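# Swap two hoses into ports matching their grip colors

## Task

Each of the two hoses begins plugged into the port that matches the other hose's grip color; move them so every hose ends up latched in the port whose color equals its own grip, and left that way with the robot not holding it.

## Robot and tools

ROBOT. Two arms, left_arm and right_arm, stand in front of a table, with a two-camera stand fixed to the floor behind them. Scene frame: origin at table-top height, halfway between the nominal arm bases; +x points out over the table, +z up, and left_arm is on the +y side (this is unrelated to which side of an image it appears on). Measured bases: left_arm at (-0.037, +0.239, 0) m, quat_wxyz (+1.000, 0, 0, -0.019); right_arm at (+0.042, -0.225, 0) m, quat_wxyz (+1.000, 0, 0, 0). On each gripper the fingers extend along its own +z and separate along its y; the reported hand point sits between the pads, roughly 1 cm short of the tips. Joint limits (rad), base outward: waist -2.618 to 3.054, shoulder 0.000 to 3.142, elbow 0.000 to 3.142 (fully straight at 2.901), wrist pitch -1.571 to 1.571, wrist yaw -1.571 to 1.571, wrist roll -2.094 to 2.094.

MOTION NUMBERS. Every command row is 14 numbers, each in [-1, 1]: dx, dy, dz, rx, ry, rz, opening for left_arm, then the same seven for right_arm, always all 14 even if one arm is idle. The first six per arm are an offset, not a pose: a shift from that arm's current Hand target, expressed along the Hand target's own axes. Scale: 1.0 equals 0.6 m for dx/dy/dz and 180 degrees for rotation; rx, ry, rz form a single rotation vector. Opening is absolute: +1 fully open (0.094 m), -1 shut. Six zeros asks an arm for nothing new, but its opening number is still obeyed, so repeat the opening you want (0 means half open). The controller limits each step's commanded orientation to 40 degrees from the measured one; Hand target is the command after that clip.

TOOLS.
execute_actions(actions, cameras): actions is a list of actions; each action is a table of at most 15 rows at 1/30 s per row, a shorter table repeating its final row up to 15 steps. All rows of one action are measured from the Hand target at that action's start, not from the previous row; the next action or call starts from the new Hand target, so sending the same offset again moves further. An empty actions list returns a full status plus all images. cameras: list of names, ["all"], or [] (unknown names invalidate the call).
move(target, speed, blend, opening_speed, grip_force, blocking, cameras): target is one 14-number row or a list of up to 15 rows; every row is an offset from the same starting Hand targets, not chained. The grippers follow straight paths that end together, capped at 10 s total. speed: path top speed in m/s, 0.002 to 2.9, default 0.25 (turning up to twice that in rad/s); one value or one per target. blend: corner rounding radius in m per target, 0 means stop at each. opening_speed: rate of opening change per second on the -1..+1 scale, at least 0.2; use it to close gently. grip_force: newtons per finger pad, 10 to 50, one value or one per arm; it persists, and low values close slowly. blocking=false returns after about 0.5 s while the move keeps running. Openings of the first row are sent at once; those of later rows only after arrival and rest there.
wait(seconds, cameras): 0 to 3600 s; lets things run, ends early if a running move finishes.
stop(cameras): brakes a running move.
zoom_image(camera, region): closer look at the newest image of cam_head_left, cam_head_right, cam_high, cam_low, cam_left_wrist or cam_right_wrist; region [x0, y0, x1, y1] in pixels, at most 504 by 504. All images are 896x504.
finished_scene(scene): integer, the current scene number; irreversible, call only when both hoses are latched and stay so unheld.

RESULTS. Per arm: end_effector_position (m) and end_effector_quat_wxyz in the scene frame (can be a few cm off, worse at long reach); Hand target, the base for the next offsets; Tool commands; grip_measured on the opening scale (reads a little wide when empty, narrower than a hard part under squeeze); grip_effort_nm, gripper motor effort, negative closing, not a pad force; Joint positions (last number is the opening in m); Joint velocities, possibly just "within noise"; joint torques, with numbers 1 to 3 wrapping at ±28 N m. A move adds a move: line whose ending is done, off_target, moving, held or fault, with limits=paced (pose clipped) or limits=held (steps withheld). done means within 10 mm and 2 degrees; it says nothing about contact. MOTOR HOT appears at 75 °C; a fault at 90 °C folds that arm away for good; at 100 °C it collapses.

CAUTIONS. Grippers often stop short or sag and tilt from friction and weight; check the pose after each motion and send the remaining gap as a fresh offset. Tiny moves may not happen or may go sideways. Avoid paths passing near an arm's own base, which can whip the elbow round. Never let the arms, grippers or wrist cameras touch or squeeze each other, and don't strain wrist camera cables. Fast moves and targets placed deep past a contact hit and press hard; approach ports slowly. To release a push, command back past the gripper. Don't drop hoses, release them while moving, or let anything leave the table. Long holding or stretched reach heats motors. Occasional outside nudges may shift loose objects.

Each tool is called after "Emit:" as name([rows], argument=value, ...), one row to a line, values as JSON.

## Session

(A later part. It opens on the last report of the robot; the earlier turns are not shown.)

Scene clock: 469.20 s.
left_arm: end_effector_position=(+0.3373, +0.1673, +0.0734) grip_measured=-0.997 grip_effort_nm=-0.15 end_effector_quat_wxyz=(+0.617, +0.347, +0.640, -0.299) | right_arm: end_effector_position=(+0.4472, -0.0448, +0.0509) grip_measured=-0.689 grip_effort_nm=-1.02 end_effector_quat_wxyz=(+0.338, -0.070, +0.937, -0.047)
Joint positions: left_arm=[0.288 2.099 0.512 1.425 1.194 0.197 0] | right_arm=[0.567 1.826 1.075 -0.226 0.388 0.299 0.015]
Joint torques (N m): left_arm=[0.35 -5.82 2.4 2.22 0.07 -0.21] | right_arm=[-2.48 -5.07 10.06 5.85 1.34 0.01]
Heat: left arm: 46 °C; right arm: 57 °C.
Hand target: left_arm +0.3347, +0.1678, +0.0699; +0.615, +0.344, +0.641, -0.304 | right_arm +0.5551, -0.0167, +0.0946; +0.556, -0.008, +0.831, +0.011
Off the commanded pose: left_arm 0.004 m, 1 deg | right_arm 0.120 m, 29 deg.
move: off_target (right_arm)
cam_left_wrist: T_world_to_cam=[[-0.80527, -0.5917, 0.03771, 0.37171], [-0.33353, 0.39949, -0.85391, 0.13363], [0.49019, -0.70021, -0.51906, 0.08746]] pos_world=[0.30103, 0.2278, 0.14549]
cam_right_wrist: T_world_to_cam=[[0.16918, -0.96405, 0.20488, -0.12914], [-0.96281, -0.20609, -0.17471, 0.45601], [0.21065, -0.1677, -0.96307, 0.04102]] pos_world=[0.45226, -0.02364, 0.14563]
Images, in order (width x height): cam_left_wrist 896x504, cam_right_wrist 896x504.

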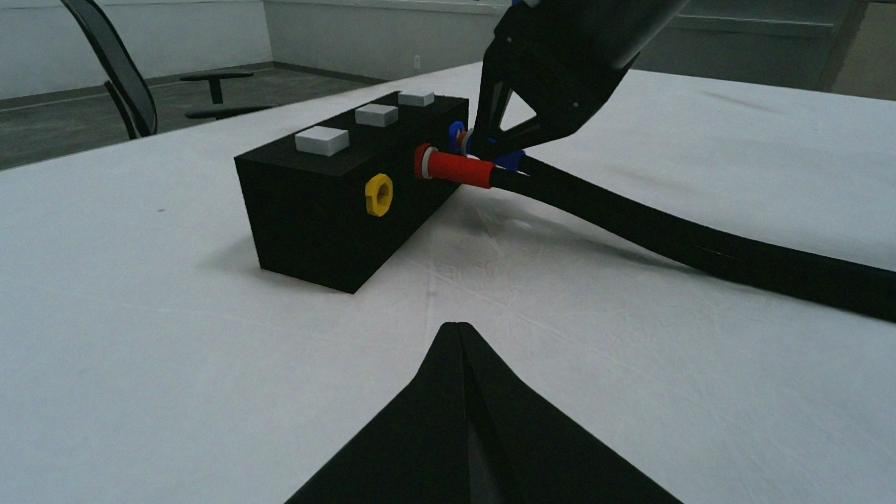

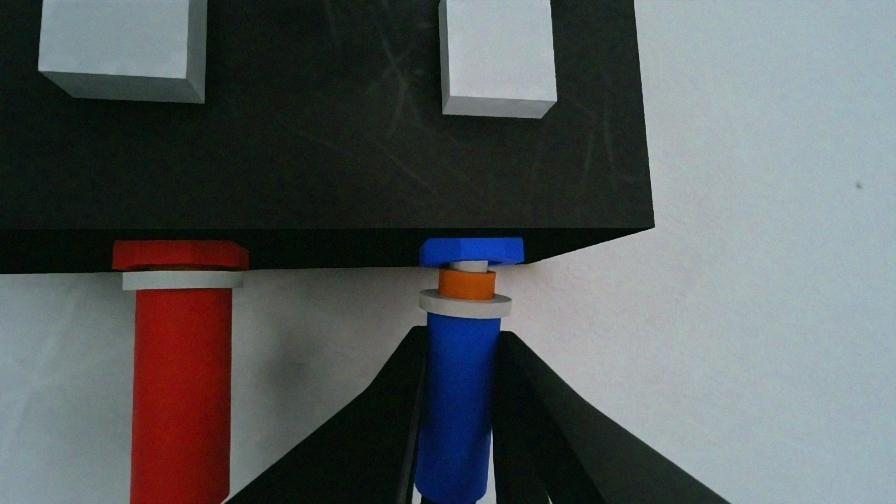

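Emit:
move(target=[0,0,0,0,0,0,-1,-0.0513,0.0015,-0.0068,-0.0154,0.02,-0.0064,-1], speed=0.06, cameras=["cam_right_wrist","cam_left_wrist"])

Emit:
zoom_image(camera="cam_left_wrist", region=[400, 70, 560, 182])

Scene clock: 473.33 s.
left_arm: end_effector_position=(+0.3373, +0.1673, +0.0734) grip_measured=-0.997 grip_effort_nm=-0.15 end_effector_quat_wxyz=(+0.617, +0.347, +0.640, -0.299) | right_arm: end_effector_position=(+0.4470, -0.0462, +0.0499) grip_measured=-0.689 grip_effort_nm=-1.02 end_effector_quat_wxyz=(+0.327, -0.096, +0.939, -0.042)
Joint positions: left_arm=[0.288 2.099 0.512 1.425 1.194 0.197 0] | right_arm=[0.549 1.821 1.077 -0.238 0.345 0.238 0.015]
Joint torques (N m): left_arm=[0.31 -5.85 2.45 2.24 0.06 -0.21] | right_arm=[-3.7 -9.31 13.35 5.25 0.8 -0.04]
Heat: left arm: 46 °C; right arm: 64 °C.
Hand target: left_arm +0.3347, +0.1678, +0.0699; +0.615, +0.344, +0.641, -0.304 | right_arm +0.5630, -0.0159, +0.1246; +0.529, -0.030, +0.848, +0.025
Off the commanded pose: left_arm 0.004 m, 1 deg | right_arm 0.141 m, 28 deg.
move: off_target (right_arm)
cam_left_wrist: T_world_to_cam=[[-0.80527, -0.5917, 0.03771, 0.37171], [-0.33353, 0.39949, -0.85391, 0.13363], [0.49019, -0.70021, -0.51906, 0.08746]] pos_world=[0.30103, 0.2278, 0.14549]
cam_right_wrist: T_world_to_cam=[[0.22436, -0.95149, 0.21055, -0.1547], [-0.95458, -0.25805, -0.14894, 0.44805], [0.19604, -0.16757, -0.96617, 0.04653]] pos_world=[0.45328, -0.02378, 0.14426]
Images, in order (width x height): cam_left_wrist 896x504, cam_right_wrist 896x504.

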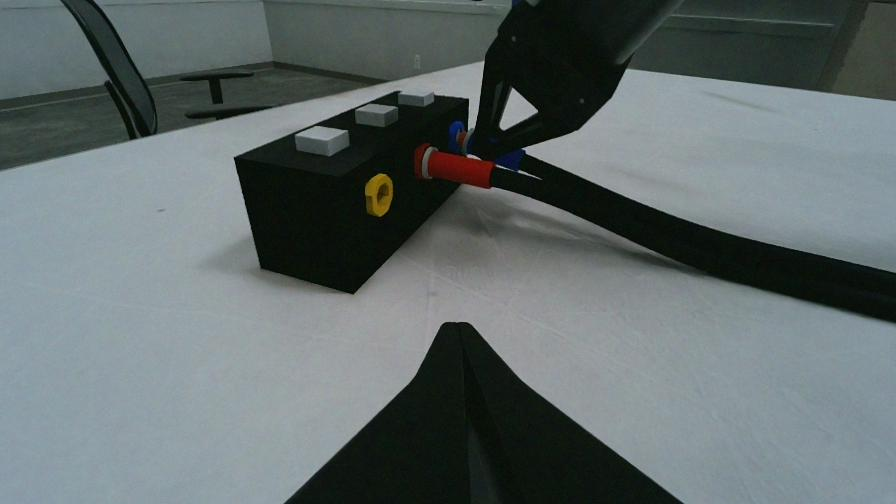

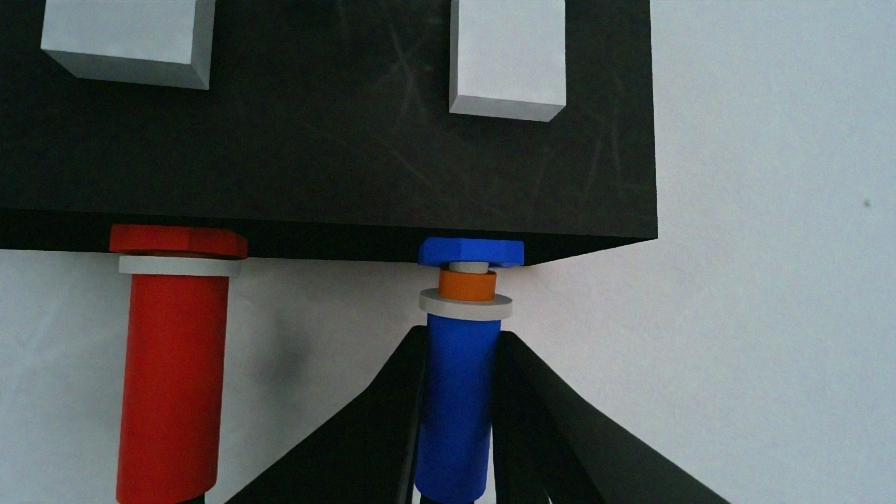

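Scaled by 3.150 from the camera's image (finer frame: 1280x720).

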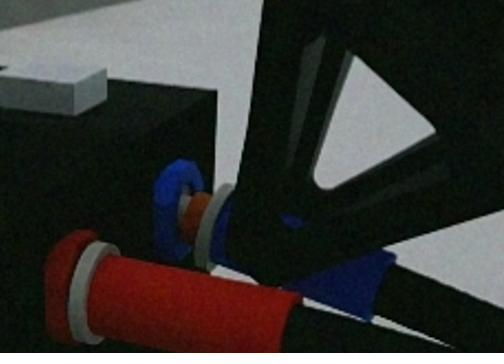

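Emit:
move(target=[0,0,0,0,0,0,-1,-0.03,0.001,-0.012,0,0.07,0,-1], speed=0.08, cameras=["cam_right_wrist","cam_left_wrist"])

Emit:
zoom_image(camera="cam_left_wrist", region=[400, 70, 560, 182])

Scene clock: 477.10 s.
left_arm: end_effector_position=(+0.3373, +0.1673, +0.0734) grip_measured=-0.997 grip_effort_nm=-0.15 end_effector_quat_wxyz=(+0.617, +0.347, +0.640, -0.299) | right_arm: end_effector_position=(+0.4459, -0.0457, +0.0651) grip_measured=-0.692 grip_effort_nm=-1.02 end_effector_quat_wxyz=(+0.228, -0.088, +0.970, -0.021)
Joint positions: left_arm=[0.288 2.099 0.512 1.425 1.194 0.197 0] | right_arm=[0.502 1.887 1.343 -0.616 0.217 0.275 0.014]
Joint torques (N m): left_arm=[0.27 -5.9 2.51 2.24 0.07 -0.19] | right_arm=[-1.99 -11.71 15.92 4.24 1.22 0.17]
Heat: left arm: 46 °C; right arm: 66 °C.
Hand target: left_arm +0.3347, +0.1678, +0.0699; +0.615, +0.344, +0.641, -0.304 | right_arm +0.5645, -0.0154, +0.1439; +0.433, -0.032, +0.901, +0.021
Off the commanded pose: left_arm 0.004 m, 1 deg | right_arm 0.146 m, 26 deg.
move: off_target (right_arm)
cam_left_wrist: T_world_to_cam=[[-0.80527, -0.5917, 0.03771, 0.37171], [-0.33353, 0.39949, -0.85391, 0.13363], [0.49019, -0.70021, -0.51906, 0.08746]] pos_world=[0.30103, 0.2278, 0.14549]
cam_right_wrist: T_world_to_cam=[[0.24574, -0.95995, 0.13458, -0.16218], [-0.96924, -0.24138, 0.04802, 0.44385], [-0.01361, -0.14224, -0.98974, 0.15763]] pos_world=[0.4722, -0.02612, 0.15653]
Images, in order (width x height): cam_left_wrist 896x504, cam_right_wrist 896x504.

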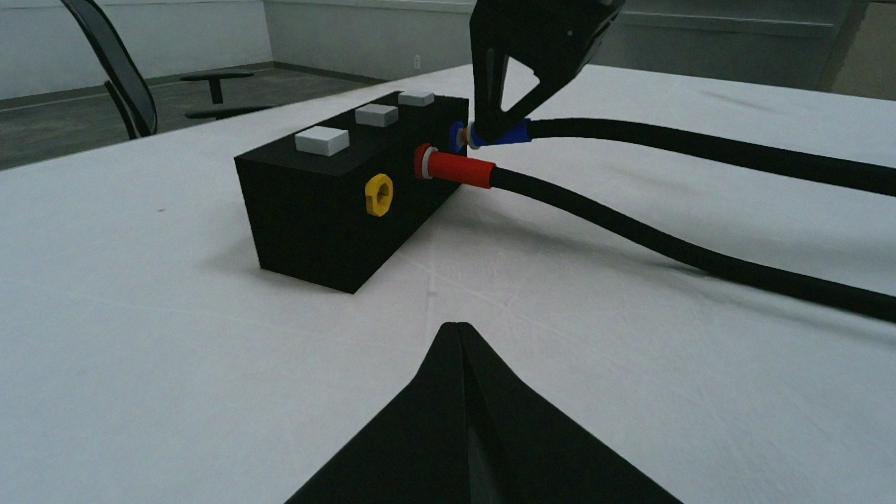

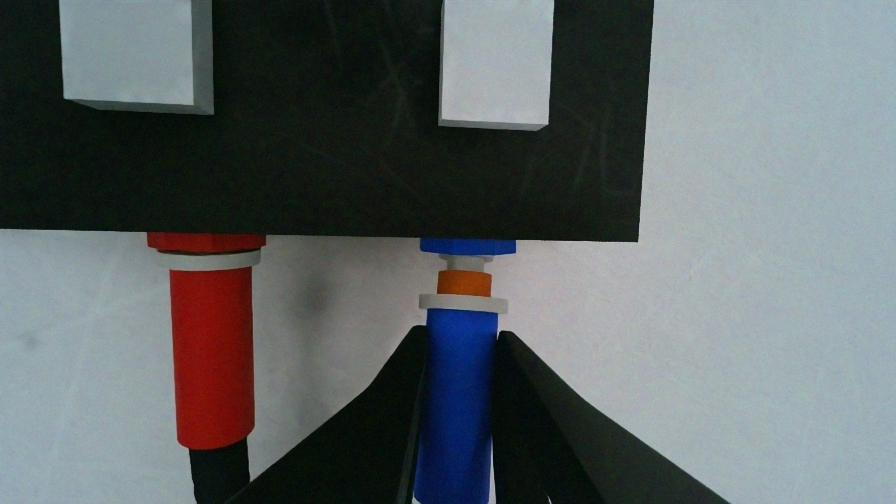

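Scaled by 3.150 from the camera's image (finer frame: 1280x720).

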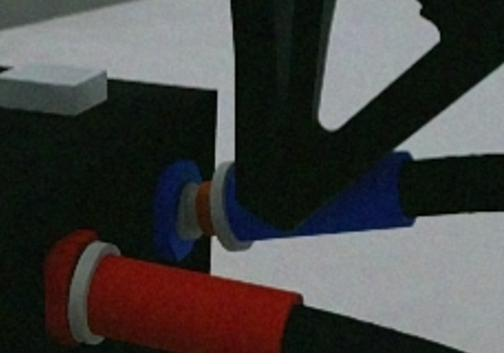

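Emit:
move(target=[0,0,0,0,0,0,-1,0.2423,-0.0358,-0.0653,0,0.05,0,-1], speed=0.1, cameras=["cam_right_wrist","cam_left_wrist"])

Emit:
zoom_image(camera="cam_left_wrist", region=[400, 70, 560, 182])

Scene clock: 483.47 s.
left_arm: end_effector_position=(+0.3373, +0.1673, +0.0734) grip_measured=-0.997 grip_effort_nm=-0.15 end_effector_quat_wxyz=(+0.617, +0.347, +0.640, -0.299) | right_arm: end_effector_position=(+0.4379, -0.0467, +0.0473) grip_measured=-0.692 grip_effort_nm=-1.02 end_effector_quat_wxyz=(+0.338, -0.045, +0.940, +0.013)
Joint positions: left_arm=[0.288 2.099 0.512 1.425 1.194 0.197 0] | right_arm=[0.534 1.769 0.98 -0.142 0.28 0.345 0.014]
Joint torques (N m): left_arm=[0.32 -5.81 2.44 2.22 0.05 -0.2] | right_arm=[-0.01 -8.58 5.61 2.13 0.38 0.16]
Heat: left arm: 46 °C; right arm: 64 °C.
Hand target: left_arm +0.3347, +0.1678, +0.0699; +0.615, +0.344, +0.641, -0.304 | right_arm +0.4450, -0.0452, +0.0546; +0.361, -0.034, +0.932, +0.019
Off the commanded pose: left_arm 0.004 m, 1 deg | right_arm 0.010 m, 3 deg.
move: off_target (right_arm)
cam_left_wrist: T_world_to_cam=[[-0.80527, -0.5917, 0.03771, 0.37171], [-0.33353, 0.39949, -0.85391, 0.13363], [0.49019, -0.70021, -0.51906, 0.08746]] pos_world=[0.30103, 0.2278, 0.14549]
cam_right_wrist: T_world_to_cam=[[0.16366, -0.98335, 0.07896, -0.12126], [-0.96539, -0.17612, -0.19236, 0.44938], [0.20306, -0.04474, -0.97814, 0.04893]] pos_world=[0.44373, -0.0379, 0.14388]
Images, in order (width x height): cam_left_wrist 896x504, cam_right_wrist 896x504.

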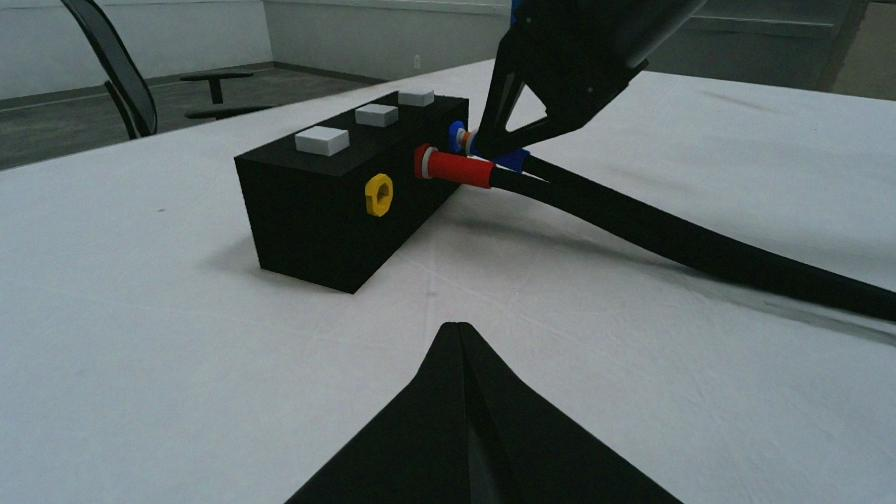

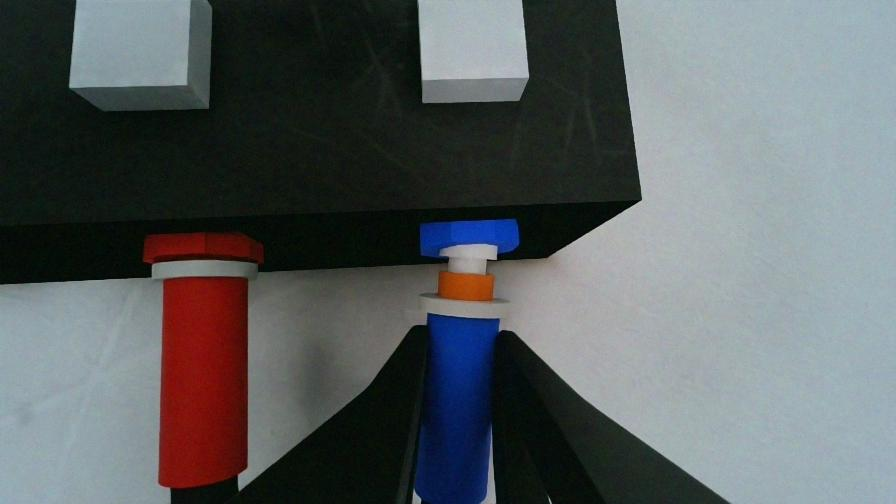

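Scaled by 3.150 from the camera's image (finer frame: 1280x720).

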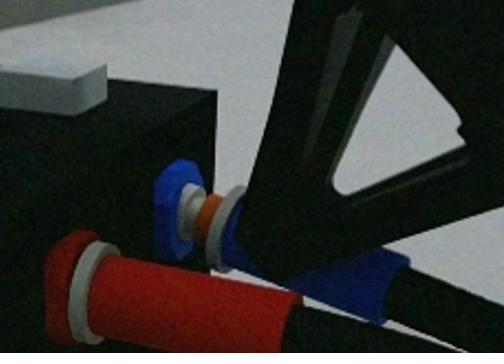

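Emit:
move([
  [0,0,0,0,0,0,-1,0.014,-0.001,0.0007,0,0,0,-1],
  [0,0,0,0,0,0,-1,0.014,-0.001,0.0007,0,0,0,-0.25],
  [0,0,0,0,0,0,-1,-0.0428,0.0037,-0.0963,0,0,0,-0.25],
  [0,0,0,0,0,0,-1,-0.0417,-0.0057,-0.1087,-0.0315,-0.114,-0.0284,-0.25],
], speed=[0.05,0.05,0.08,0.1], opening_speed=0.8, cameras=["cam_right_wrist","cam_left_wrist"])

Emit:
zoom_image(camera="cam_left_wrist", region=[400, 70, 560, 182])

Scene clock: 496.60 s.
left_arm: end_effector_position=(+0.3373, +0.1673, +0.0734) grip_measured=-0.997 grip_effort_nm=-0.15 end_effector_quat_wxyz=(+0.617, +0.347, +0.640, -0.299) | right_arm: end_effector_position=(+0.4206, -0.0498, +0.1108) grip_measured=-0.252 grip_effort_nm=0.12 end_effector_quat_wxyz=(+0.509, -0.089, +0.855, +0.051)
Joint positions: left_arm=[0.288 2.099 0.512 1.425 1.194 0.197 0] | right_arm=[0.563 1.497 0.64 0.33 0.315 0.174 0.035]
Joint torques (N m): left_arm=[0.21 -5.78 2.47 2.22 0.05 -0.23] | right_arm=[-0.32 -7.84 5.74 2.2 0.1 -0.04]
Heat: left arm: 46 °C; right arm: 56 °C.
Hand target: left_arm +0.3347, +0.1678, +0.0699; +0.615, +0.344, +0.641, -0.304 | right_arm +0.4199, -0.0512, +0.1195; +0.519, -0.089, +0.848, +0.054
Off the commanded pose: left_arm 0.004 m, 1 deg | right_arm 0.009 m, 1 deg.
move: done
cam_left_wrist: T_world_to_cam=[[-0.80527, -0.5917, 0.03771, 0.37171], [-0.33353, 0.39949, -0.85391, 0.13363], [0.49019, -0.70021, -0.51906, 0.08746]] pos_world=[0.30103, 0.2278, 0.14549]
cam_right_wrist: T_world_to_cam=[[0.2409, -0.96565, 0.09737, -0.16018], [-0.79981, -0.25435, -0.5437, 0.40985], [0.54979, 0.0531, -0.83361, -0.04257]] pos_world=[0.3898, -0.04818, 0.20294]
Images, in order (width x height): cam_left_wrist 896x504, cam_right_wrist 896x504.

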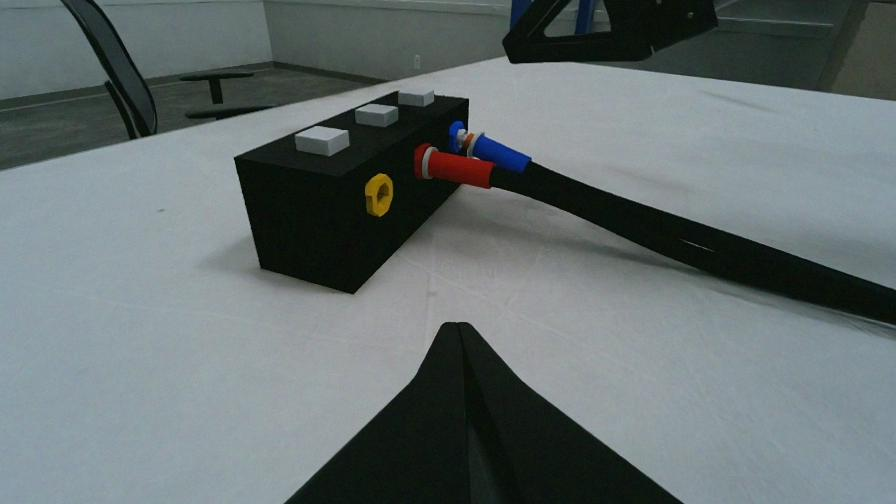

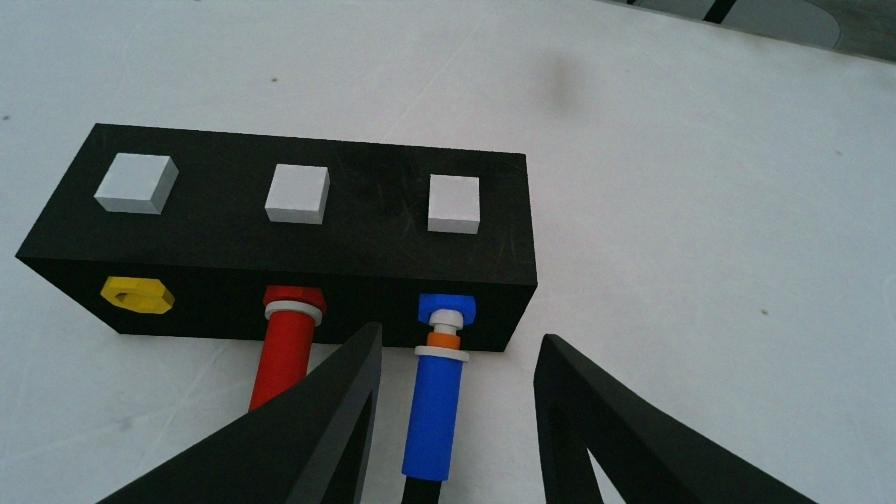

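Scaled by 3.150 from the camera's image (finer frame: 1280x720).

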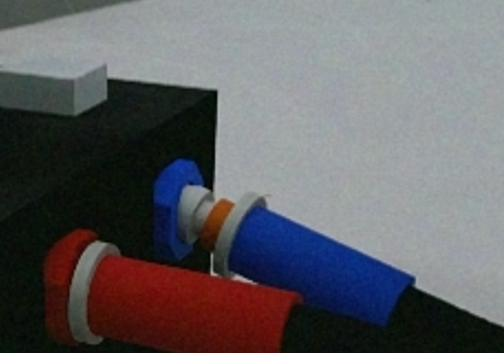

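Emit:
move(target=[0,0,0,0,0,0,-1,0.1203,0.0067,0.082,0,0,0,-0.2], speed=0.08, cameras=["cam_right_wrist","cam_left_wrist"])

Emit:
zoom_image(camera="cam_left_wrist", region=[400, 70, 560, 182])

Scene clock: 502.80 s.
left_arm: end_effector_position=(+0.3373, +0.1673, +0.0734) grip_measured=-0.997 grip_effort_nm=-0.15 end_effector_quat_wxyz=(+0.617, +0.347, +0.640, -0.299) | right_arm: end_effector_position=(+0.4316, -0.0429, +0.0430) grip_measured=-0.202 grip_effort_nm=0.13 end_effector_quat_wxyz=(+0.527, -0.083, +0.844, +0.060)
Joint positions: left_arm=[0.288 2.099 0.512 1.425 1.194 0.197 0] | right_arm=[0.563 1.816 0.545 0.793 0.315 0.174 0.037]
Joint torques (N m): left_arm=[0.34 -5.83 2.41 2.21 0.06 -0.19] | right_arm=[-0.28 -5.24 4.38 2.21 0.1 -0.01]
Heat: left arm: 46 °C; right arm: 55 °C.
Hand target: left_arm +0.3347, +0.1678, +0.0699; +0.615, +0.344, +0.641, -0.304 | right_arm +0.4299, -0.0450, +0.0331; +0.519, -0.089, +0.848, +0.054
Off the commanded pose: left_arm 0.004 m, 1 deg | right_arm 0.010 m, 1 deg.
move: done
cam_left_wrist: T_world_to_cam=[[-0.80527, -0.5917, 0.03771, 0.37171], [-0.33353, 0.39949, -0.85391, 0.13363], [0.49019, -0.70021, -0.51906, 0.08746]] pos_world=[0.30103, 0.2278, 0.14549]
cam_right_wrist: T_world_to_cam=[[0.2373, -0.96793, 0.0825, -0.14739], [-0.77709, -0.2401, -0.58179, 0.37592], [0.58294, 0.07395, -0.80914, -0.12004]] pos_world=[0.39708, -0.04353, 0.13374]
Images, in order (width x height): cam_left_wrist 896x504, cam_right_wrist 896x504.

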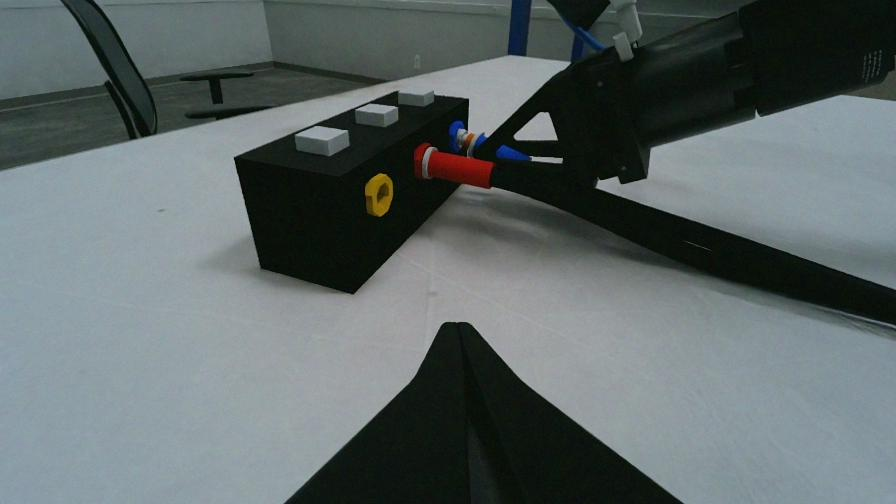

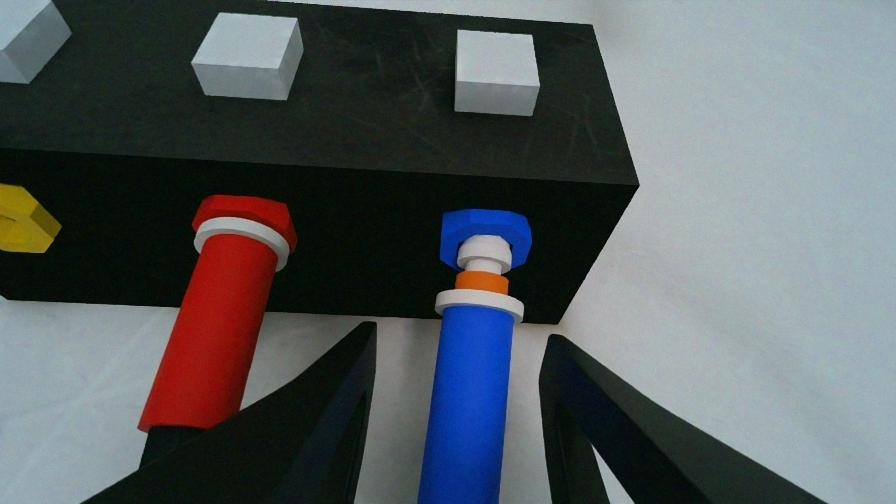

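Scaled by 3.150 from the camera's image (finer frame: 1280x720).

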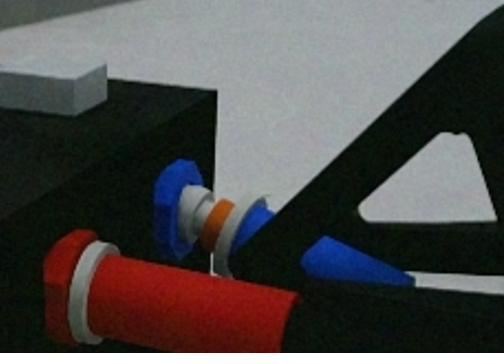

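Emit:
move([
  [0,0,0,0,0,0,-1,0,0,0,0,0,0,-1],
  [0,0,0,0,0,0,-1,-0.068,-0.006,-0.013,0.015,0.045,0.007,-1],
], speed=0.05, opening_speed=0.8, cameras=["cam_right_wrist","cam_left_wrist"])

Emit:
zoom_image(camera="cam_left_wrist", region=[400, 70, 560, 182])

Scene clock: 509.40 s.
left_arm: end_effector_position=(+0.3373, +0.1673, +0.0734) grip_measured=-0.997 grip_effort_nm=-0.15 end_effector_quat_wxyz=(+0.617, +0.347, +0.640, -0.299) | right_arm: end_effector_position=(+0.4334, -0.0490, +0.0496) grip_measured=-0.684 grip_effort_nm=-1.02 end_effector_quat_wxyz=(+0.438, -0.083, +0.895, +0.021)
Joint positions: left_arm=[0.288 2.099 0.512 1.425 1.194 0.197 0] | right_arm=[0.551 1.712 0.732 0.274 0.32 0.217 0.015]
Joint torques (N m): left_arm=[0.24 -5.81 2.39 2.22 0.04 -0.2] | right_arm=[-0.54 -10 7.88 1.83 0.16 0.14]
Heat: left arm: 46 °C; right arm: 54 °C.
Hand target: left_arm +0.3347, +0.1678, +0.0699; +0.615, +0.344, +0.641, -0.304 | right_arm +0.4420, -0.0461, +0.0729; +0.459, -0.071, +0.885, +0.034
Off the commanded pose: left_arm 0.004 m, 1 deg | right_arm 0.025 m, 3 deg.
move: off_target (right_arm)
cam_left_wrist: T_world_to_cam=[[-0.80527, -0.5917, 0.03771, 0.37171], [-0.33353, 0.39949, -0.85391, 0.13363], [0.49019, -0.70021, -0.51906, 0.08746]] pos_world=[0.30103, 0.2278, 0.14549]
cam_right_wrist: T_world_to_cam=[[0.21849, -0.96829, 0.12116, -0.14804], [-0.8844, -0.24896, -0.39478, 0.4165], [0.41242, -0.0209, -0.91075, -0.04085]] pos_world=[0.41754, -0.04051, 0.14516]
Images, in order (width x height): cam_left_wrist 896x504, cam_right_wrist 896x504.

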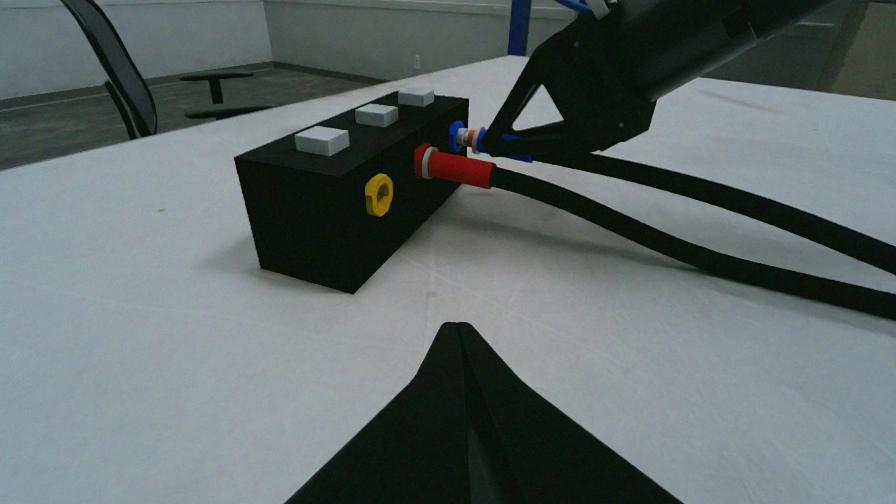

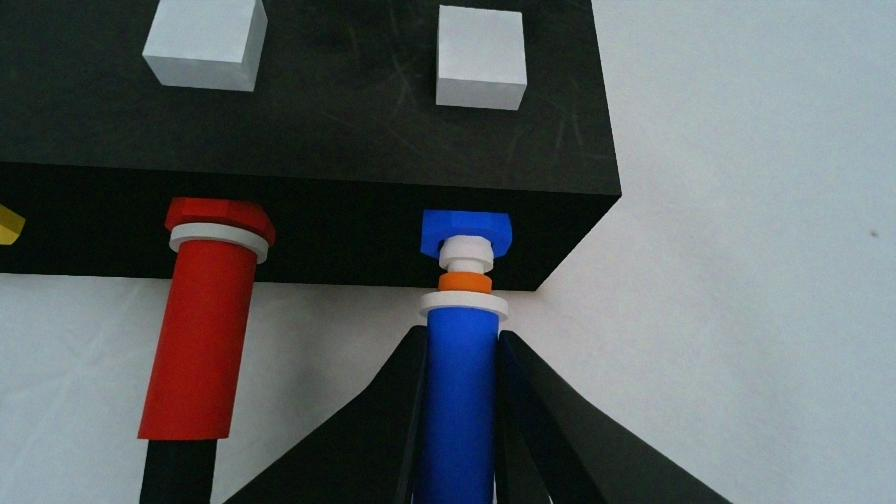

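Scaled by 3.150 from the camera's image (finer frame: 1280x720).

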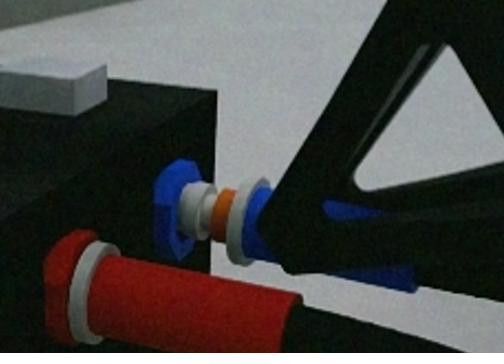

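Emit:
move(target=[0,0,0,0,0,0,-1,-0.098,0.0103,0.0465,0.014,-0.035,0.01,-1], speed=0.06, cameras=["cam_right_wrist","cam_left_wrist"])

Emit:
zoom_image(camera="cam_left_wrist", region=[400, 70, 560, 182])

Scene clock: 513.47 s.
left_arm: end_effector_position=(+0.3373, +0.1673, +0.0734) grip_measured=-0.997 grip_effort_nm=-0.16 end_effector_quat_wxyz=(+0.617, +0.347, +0.640, -0.299) | right_arm: end_effector_position=(+0.4409, -0.0474, +0.0553) grip_measured=-0.684 grip_effort_nm=-1.02 end_effector_quat_wxyz=(+0.407, -0.088, +0.909, +0.002)
Joint positions: left_arm=[0.288 2.099 0.512 1.425 1.194 0.197 0] | right_arm=[0.547 1.727 0.849 0.093 0.326 0.217 0.015]
Joint torques (N m): left_arm=[0.21 -5.79 2.41 2.23 0.06 -0.19] | right_arm=[-0.99 -6.45 12.18 3.72 0.78 0.12]
Heat: left arm: 47 °C; right arm: 55 °C.
Hand target: left_arm +0.3347, +0.1678, +0.0699; +0.615, +0.344, +0.641, -0.304 | right_arm +0.4970, -0.0311, +0.1050; +0.508, -0.045, +0.860, +0.025
Off the commanded pose: left_arm 0.004 m, 1 deg | right_arm 0.077 m, 14 deg.
move: off_target (right_arm)
cam_left_wrist: T_world_to_cam=[[-0.80527, -0.5917, 0.03771, 0.37171], [-0.33353, 0.39949, -0.85391, 0.13363], [0.49019, -0.70021, -0.51906, 0.08746]] pos_world=[0.30103, 0.2278, 0.14549]
cam_right_wrist: T_world_to_cam=[[0.21965, -0.96399, 0.14995, -0.15065], [-0.90977, -0.25789, -0.32529, 0.43265], [0.35225, -0.06497, -0.93365, -0.01309]] pos_world=[0.43131, -0.0345, 0.1511]
Images, in order (width x height): cam_left_wrist 896x504, cam_right_wrist 896x504.

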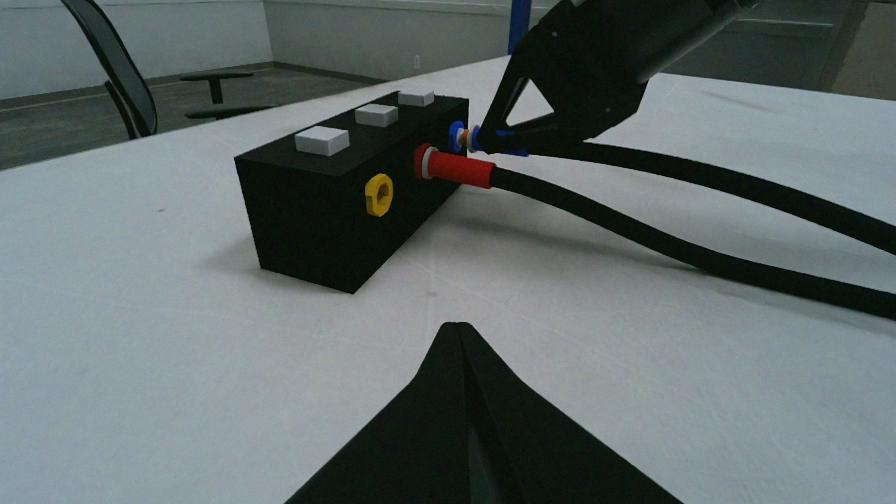

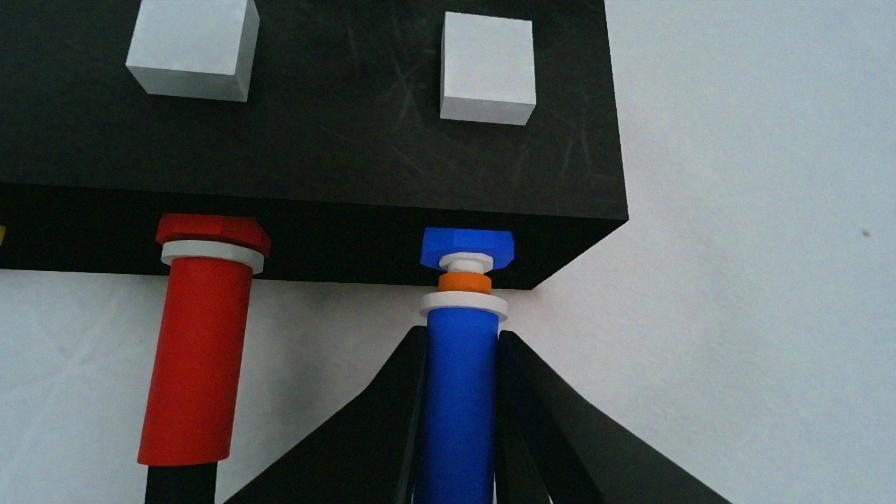

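Scaled by 3.150 from the camera's image (finer frame: 1280x720).

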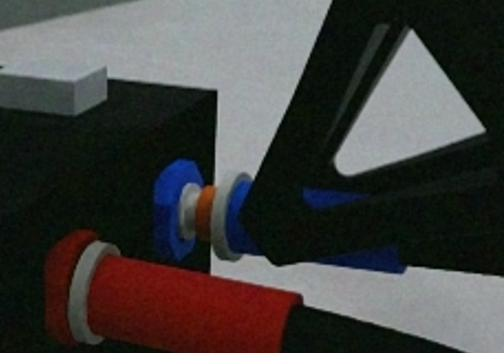

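Emit:
move(target=[0,0,0,0,0,0,-1,-0.041,0.0132,0.0745,0.0146,-0.06,0.008,-1], speed=0.06, cameras=["cam_right_wrist","cam_left_wrist"])

Emit:
zoom_image(camera="cam_left_wrist", region=[400, 70, 560, 182])

Scene clock: 518.43 s.
left_arm: end_effector_position=(+0.3373, +0.1673, +0.0734) grip_measured=-0.997 grip_effort_nm=-0.15 end_effector_quat_wxyz=(+0.617, +0.347, +0.640, -0.299) | right_arm: end_effector_position=(+0.4504, -0.0457, +0.0524) grip_measured=-0.684 grip_effort_nm=-1.02 end_effector_quat_wxyz=(+0.428, -0.094, +0.898, -0.040)
Joint positions: left_arm=[0.288 2.099 0.512 1.425 1.194 0.197 0] | right_arm=[0.577 1.784 0.866 0.153 0.429 0.184 0.015]
Joint torques (N m): left_arm=[0.31 -5.87 2.37 2.25 0.07 -0.2] | right_arm=[-3.22 -2.26 14.32 5.33 0.66 0.16]
Heat: left arm: 47 °C; right arm: 60 °C.
Hand target: left_arm +0.3347, +0.1678, +0.0699; +0.615, +0.344, +0.641, -0.304 | right_arm +0.5469, -0.0179, +0.1048; +0.587, -0.020, +0.809, +0.016
Off the commanded pose: left_arm 0.004 m, 1 deg | right_arm 0.113 m, 23 deg.
move: off_target (right_arm)
cam_left_wrist: T_world_to_cam=[[-0.80527, -0.5917, 0.03771, 0.37171], [-0.33353, 0.39949, -0.85391, 0.13363], [0.49019, -0.70021, -0.51906, 0.08746]] pos_world=[0.30103, 0.2278, 0.14549]
cam_right_wrist: T_world_to_cam=[[0.18782, -0.95378, 0.23456, -0.14035], [-0.89618, -0.26415, -0.3565, 0.4361], [0.40198, -0.14325, -0.90437, -0.04654]] pos_world=[0.43589, -0.02534, 0.1463]
Images, in order (width x height): cam_left_wrist 896x504, cam_right_wrist 896x504.

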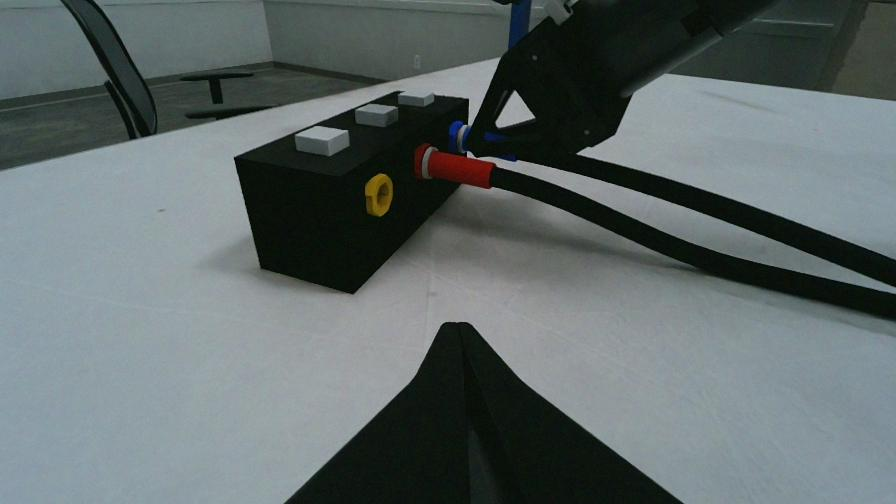

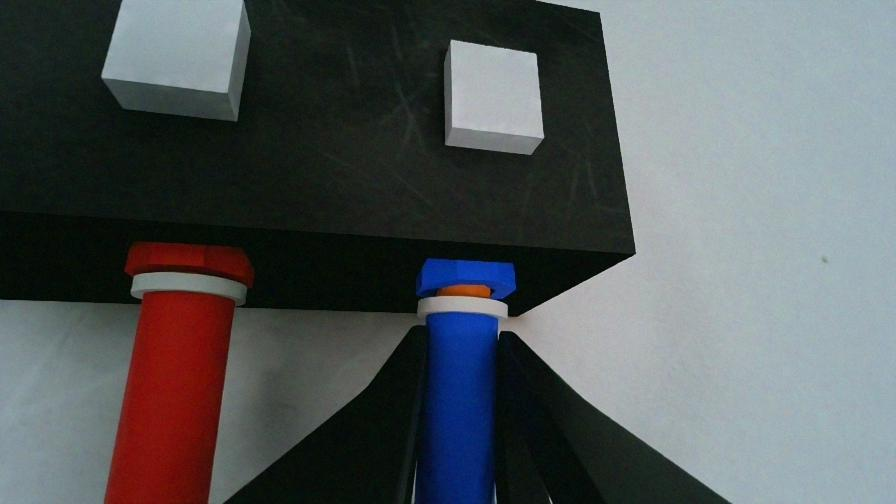

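Scaled by 3.150 from the camera's image (finer frame: 1280x720).

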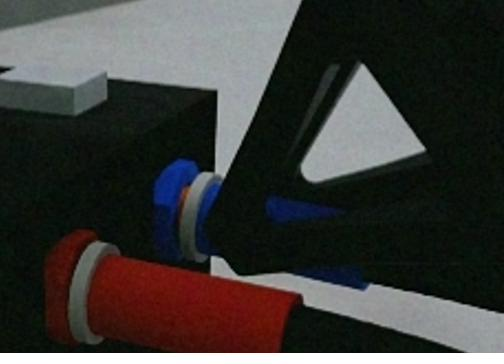

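Emit:
move(target=[0,0,0,0,0,0,-1,-0.03,0.0163,0.07,0.026,-0.045,0.009,-1], speed=0.06, cameras=["cam_right_wrist","cam_left_wrist"])

Emit:
zoom_image(camera="cam_left_wrist", region=[400, 70, 560, 182])

Scene clock: 523.70 s.
left_arm: end_effector_position=(+0.3373, +0.1673, +0.0734) grip_measured=-0.997 grip_effort_nm=-0.16 end_effector_quat_wxyz=(+0.617, +0.347, +0.640, -0.299) | right_arm: end_effector_position=(+0.4556, -0.0442, +0.0526) grip_measured=-0.684 grip_effort_nm=-1.02 end_effector_quat_wxyz=(+0.405, -0.108, +0.901, -0.114)
Joint positions: left_arm=[0.288 2.099 0.512 1.425 1.194 0.197 0] | right_arm=[0.62 1.851 0.995 -0.015 0.564 0.171 0.015]
Joint torques (N m): left_arm=[0.28 -5.79 2.43 2.24 0.05 -0.22] | right_arm=[-5.37 -2.44 15.42 6.42 0.72 0.53]
Heat: left arm: 47 °C; right arm: 69 °C.
Hand target: left_arm +0.3347, +0.1678, +0.0699; +0.615, +0.344, +0.641, -0.304 | right_arm +0.5919, -0.0059, +0.1088; +0.643, +0.017, +0.766, -0.007
Off the commanded pose: left_arm 0.004 m, 1 deg | right_arm 0.152 m, 37 deg.
move: off_target (right_arm)
cam_left_wrist: T_world_to_cam=[[-0.80527, -0.5917, 0.03771, 0.37171], [-0.33353, 0.39949, -0.85391, 0.13363], [0.49019, -0.70021, -0.51906, 0.08746]] pos_world=[0.30103, 0.2278, 0.14549]
cam_right_wrist: T_world_to_cam=[[0.15908, -0.91559, 0.36932, -0.13232], [-0.91773, -0.27505, -0.28657, 0.44681], [0.36396, -0.29334, -0.88402, -0.03867]] pos_world=[0.44517, -0.0096, 0.14272]
Images, in order (width x height): cam_left_wrist 896x504, cam_right_wrist 896x504.

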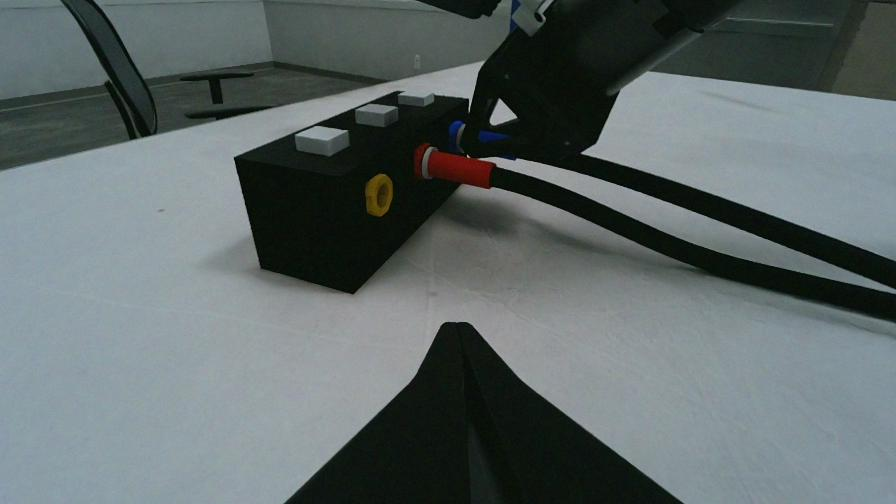

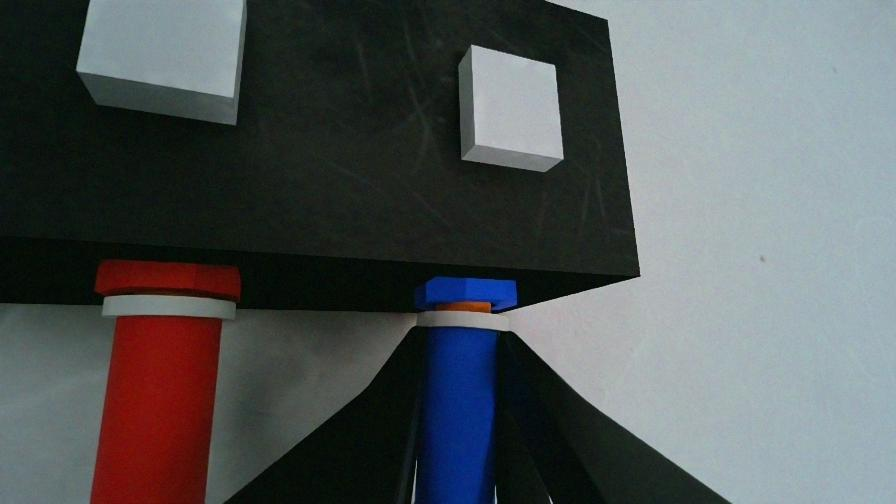

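Scaled by 3.150 from the camera's image (finer frame: 1280x720).

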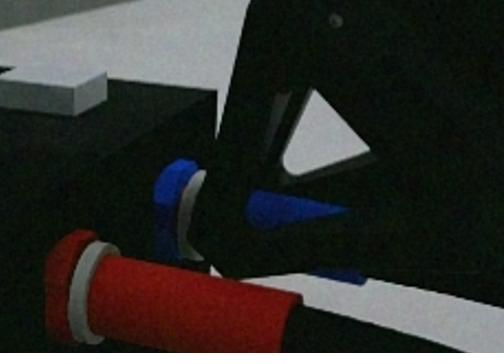

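Emit:
move(target=[0,0,0,0,0,0,-1,-0.005,0.025,0.05,0.02,0,0.006,-1], speed=0.08, cameras=["cam_right_wrist","cam_left_wrist"])

Emit:
zoom_image(camera="cam_left_wrist", region=[400, 70, 560, 182])

Scene clock: 529.47 s.
left_arm: end_effector_position=(+0.3373, +0.1673, +0.0734) grip_measured=-0.997 grip_effort_nm=-0.15 end_effector_quat_wxyz=(+0.617, +0.347, +0.640, -0.299) | right_arm: end_effector_position=(+0.4592, -0.0423, +0.0534) grip_measured=-0.684 grip_effort_nm=-1.02 end_effector_quat_wxyz=(+0.292, -0.118, +0.933, -0.173)
Joint positions: left_arm=[0.288 2.099 0.512 1.425 1.194 0.197 0] | right_arm=[0.624 1.99 1.346 -0.525 0.58 0.251 0.015]
Joint torques (N m): left_arm=[0.32 -5.82 2.44 2.23 0.07 -0.19] | right_arm=[-4.77 -7.46 15.36 6.25 1.36 0.44]
Heat: left arm: 47 °C; right arm: 81 °C. Fold the right arm in close to its base, or ease its load, before you think long.
Hand target: left_arm +0.3347, +0.1678, +0.0699; +0.615, +0.344, +0.641, -0.304 | right_arm +0.6224, +0.0082, +0.1069; +0.573, +0.007, +0.818, -0.060
Off the commanded pose: left_arm 0.004 m, 1 deg | right_arm 0.179 m, 52 deg; orientation clipped.
MOTOR HOT: joint 4 (wrist pitch) of the right arm reports 81 °C; the controller's stop level is 90 °C. To cool a motor, set the load down, stop pushing, or move to a pose that needs little force.
move: off_target (right_arm); limits=paced
cam_left_wrist: T_world_to_cam=[[-0.80527, -0.5917, 0.03771, 0.37171], [-0.33353, 0.39949, -0.85391, 0.13363], [0.49019, -0.70021, -0.51906, 0.08746]] pos_world=[0.30103, 0.2278, 0.14549]
cam_right_wrist: T_world_to_cam=[[0.19398, -0.87253, 0.4484, -0.14981], [-0.97027, -0.23808, -0.04353, 0.4637], [0.14473, -0.42662, -0.89277, 0.05683]] pos_world=[0.47075, 0.00393, 0.1381]
Images, in order (width x height): cam_left_wrist 896x504, cam_right_wrist 896x504.

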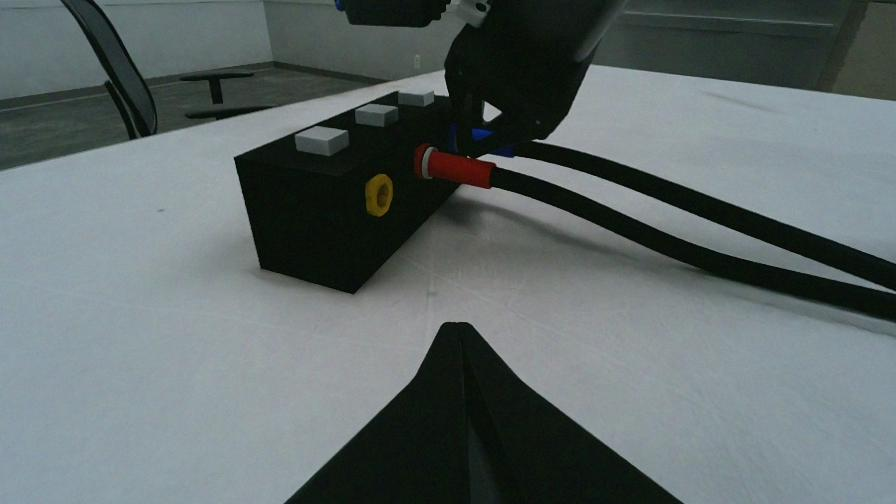

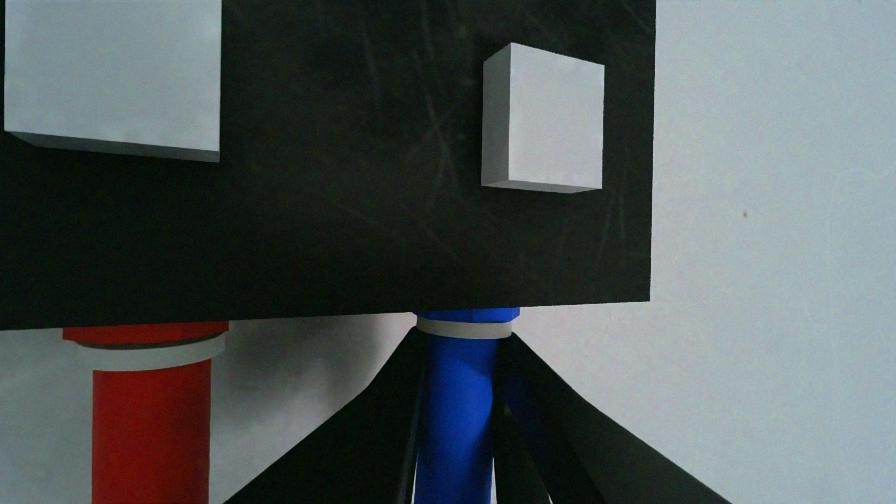

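Scaled by 3.150 from the camera's image (finer frame: 1280x720).

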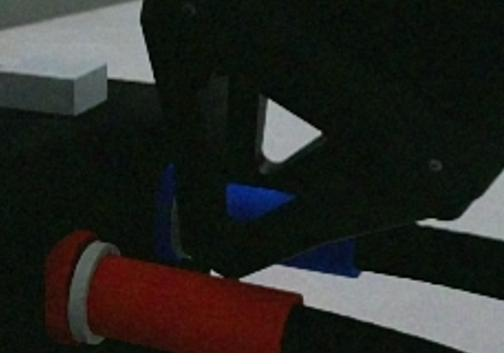

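Emit:
move([
  [0,0,0,0,0,0,-1,0.182,-0.097,-0.215,0.01,0.186,-0.12,-1],
  [0,0,0,0,0,0,-1,0.182,-0.097,-0.215,0.01,0.186,-0.12,-0.3],
], speed=0.25, opening_speed=0.8, cameras=["cam_right_wrist"])

Scene clock: 537.10 s.
left_arm: end_effector_position=(+0.3373, +0.1673, +0.0734) grip_measured=-0.997 grip_effort_nm=-0.15 end_effector_quat_wxyz=(+0.617, +0.347, +0.640, -0.299) | right_arm: end_effector_position=(+0.4570, -0.0436, +0.0523) grip_measured=-0.302 grip_effort_nm=0.13 end_effector_quat_wxyz=(+0.285, -0.120, +0.936, -0.169)
Joint positions: left_arm=[0.288 2.099 0.512 1.425 1.194 0.197 0] | right_arm=[0.62 1.984 1.341 -0.534 0.566 0.248 0.033]
Joint torques (N m): left_arm=[0.28 -5.85 2.36 2.22 0.04 -0.2] | right_arm=[0.38 -9.58 6.34 1.28 0.6 0.11]
Heat: left arm: 47 °C; right arm: 80 °C. Fold the right arm in close to its base, or ease its load, before you think long.
Hand target: left_arm +0.3347, +0.1678, +0.0699; +0.615, +0.344, +0.641, -0.304 | right_arm +0.4595, -0.0422, +0.0532; +0.293, -0.118, +0.933, -0.173
Off the commanded pose: left_arm 0.004 m, 1 deg | right_arm 0.003 m, 1 deg.
MOTOR HOT: still on. Joint 4 (wrist pitch) of the right arm reports 80 °C.
move: done; target 2's new opening was sent with right_arm's hand 0.009 m and 3 deg from that target
cam_right_wrist: T_world_to_cam=[[0.20352, -0.874, 0.44125, -0.1541], [-0.96998, -0.24125, -0.03047, 0.46016], [0.13309, -0.42181, -0.89687, 0.06141]] pos_world=[0.46954, 0.00223, 0.1371]

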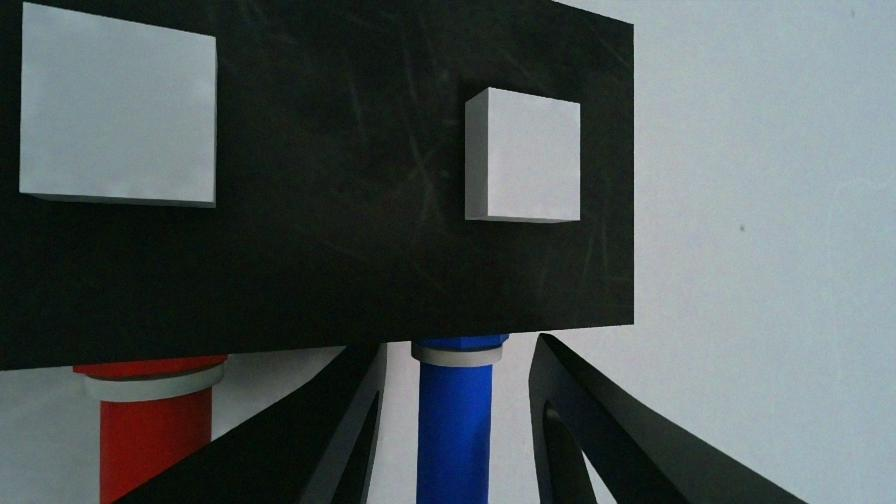

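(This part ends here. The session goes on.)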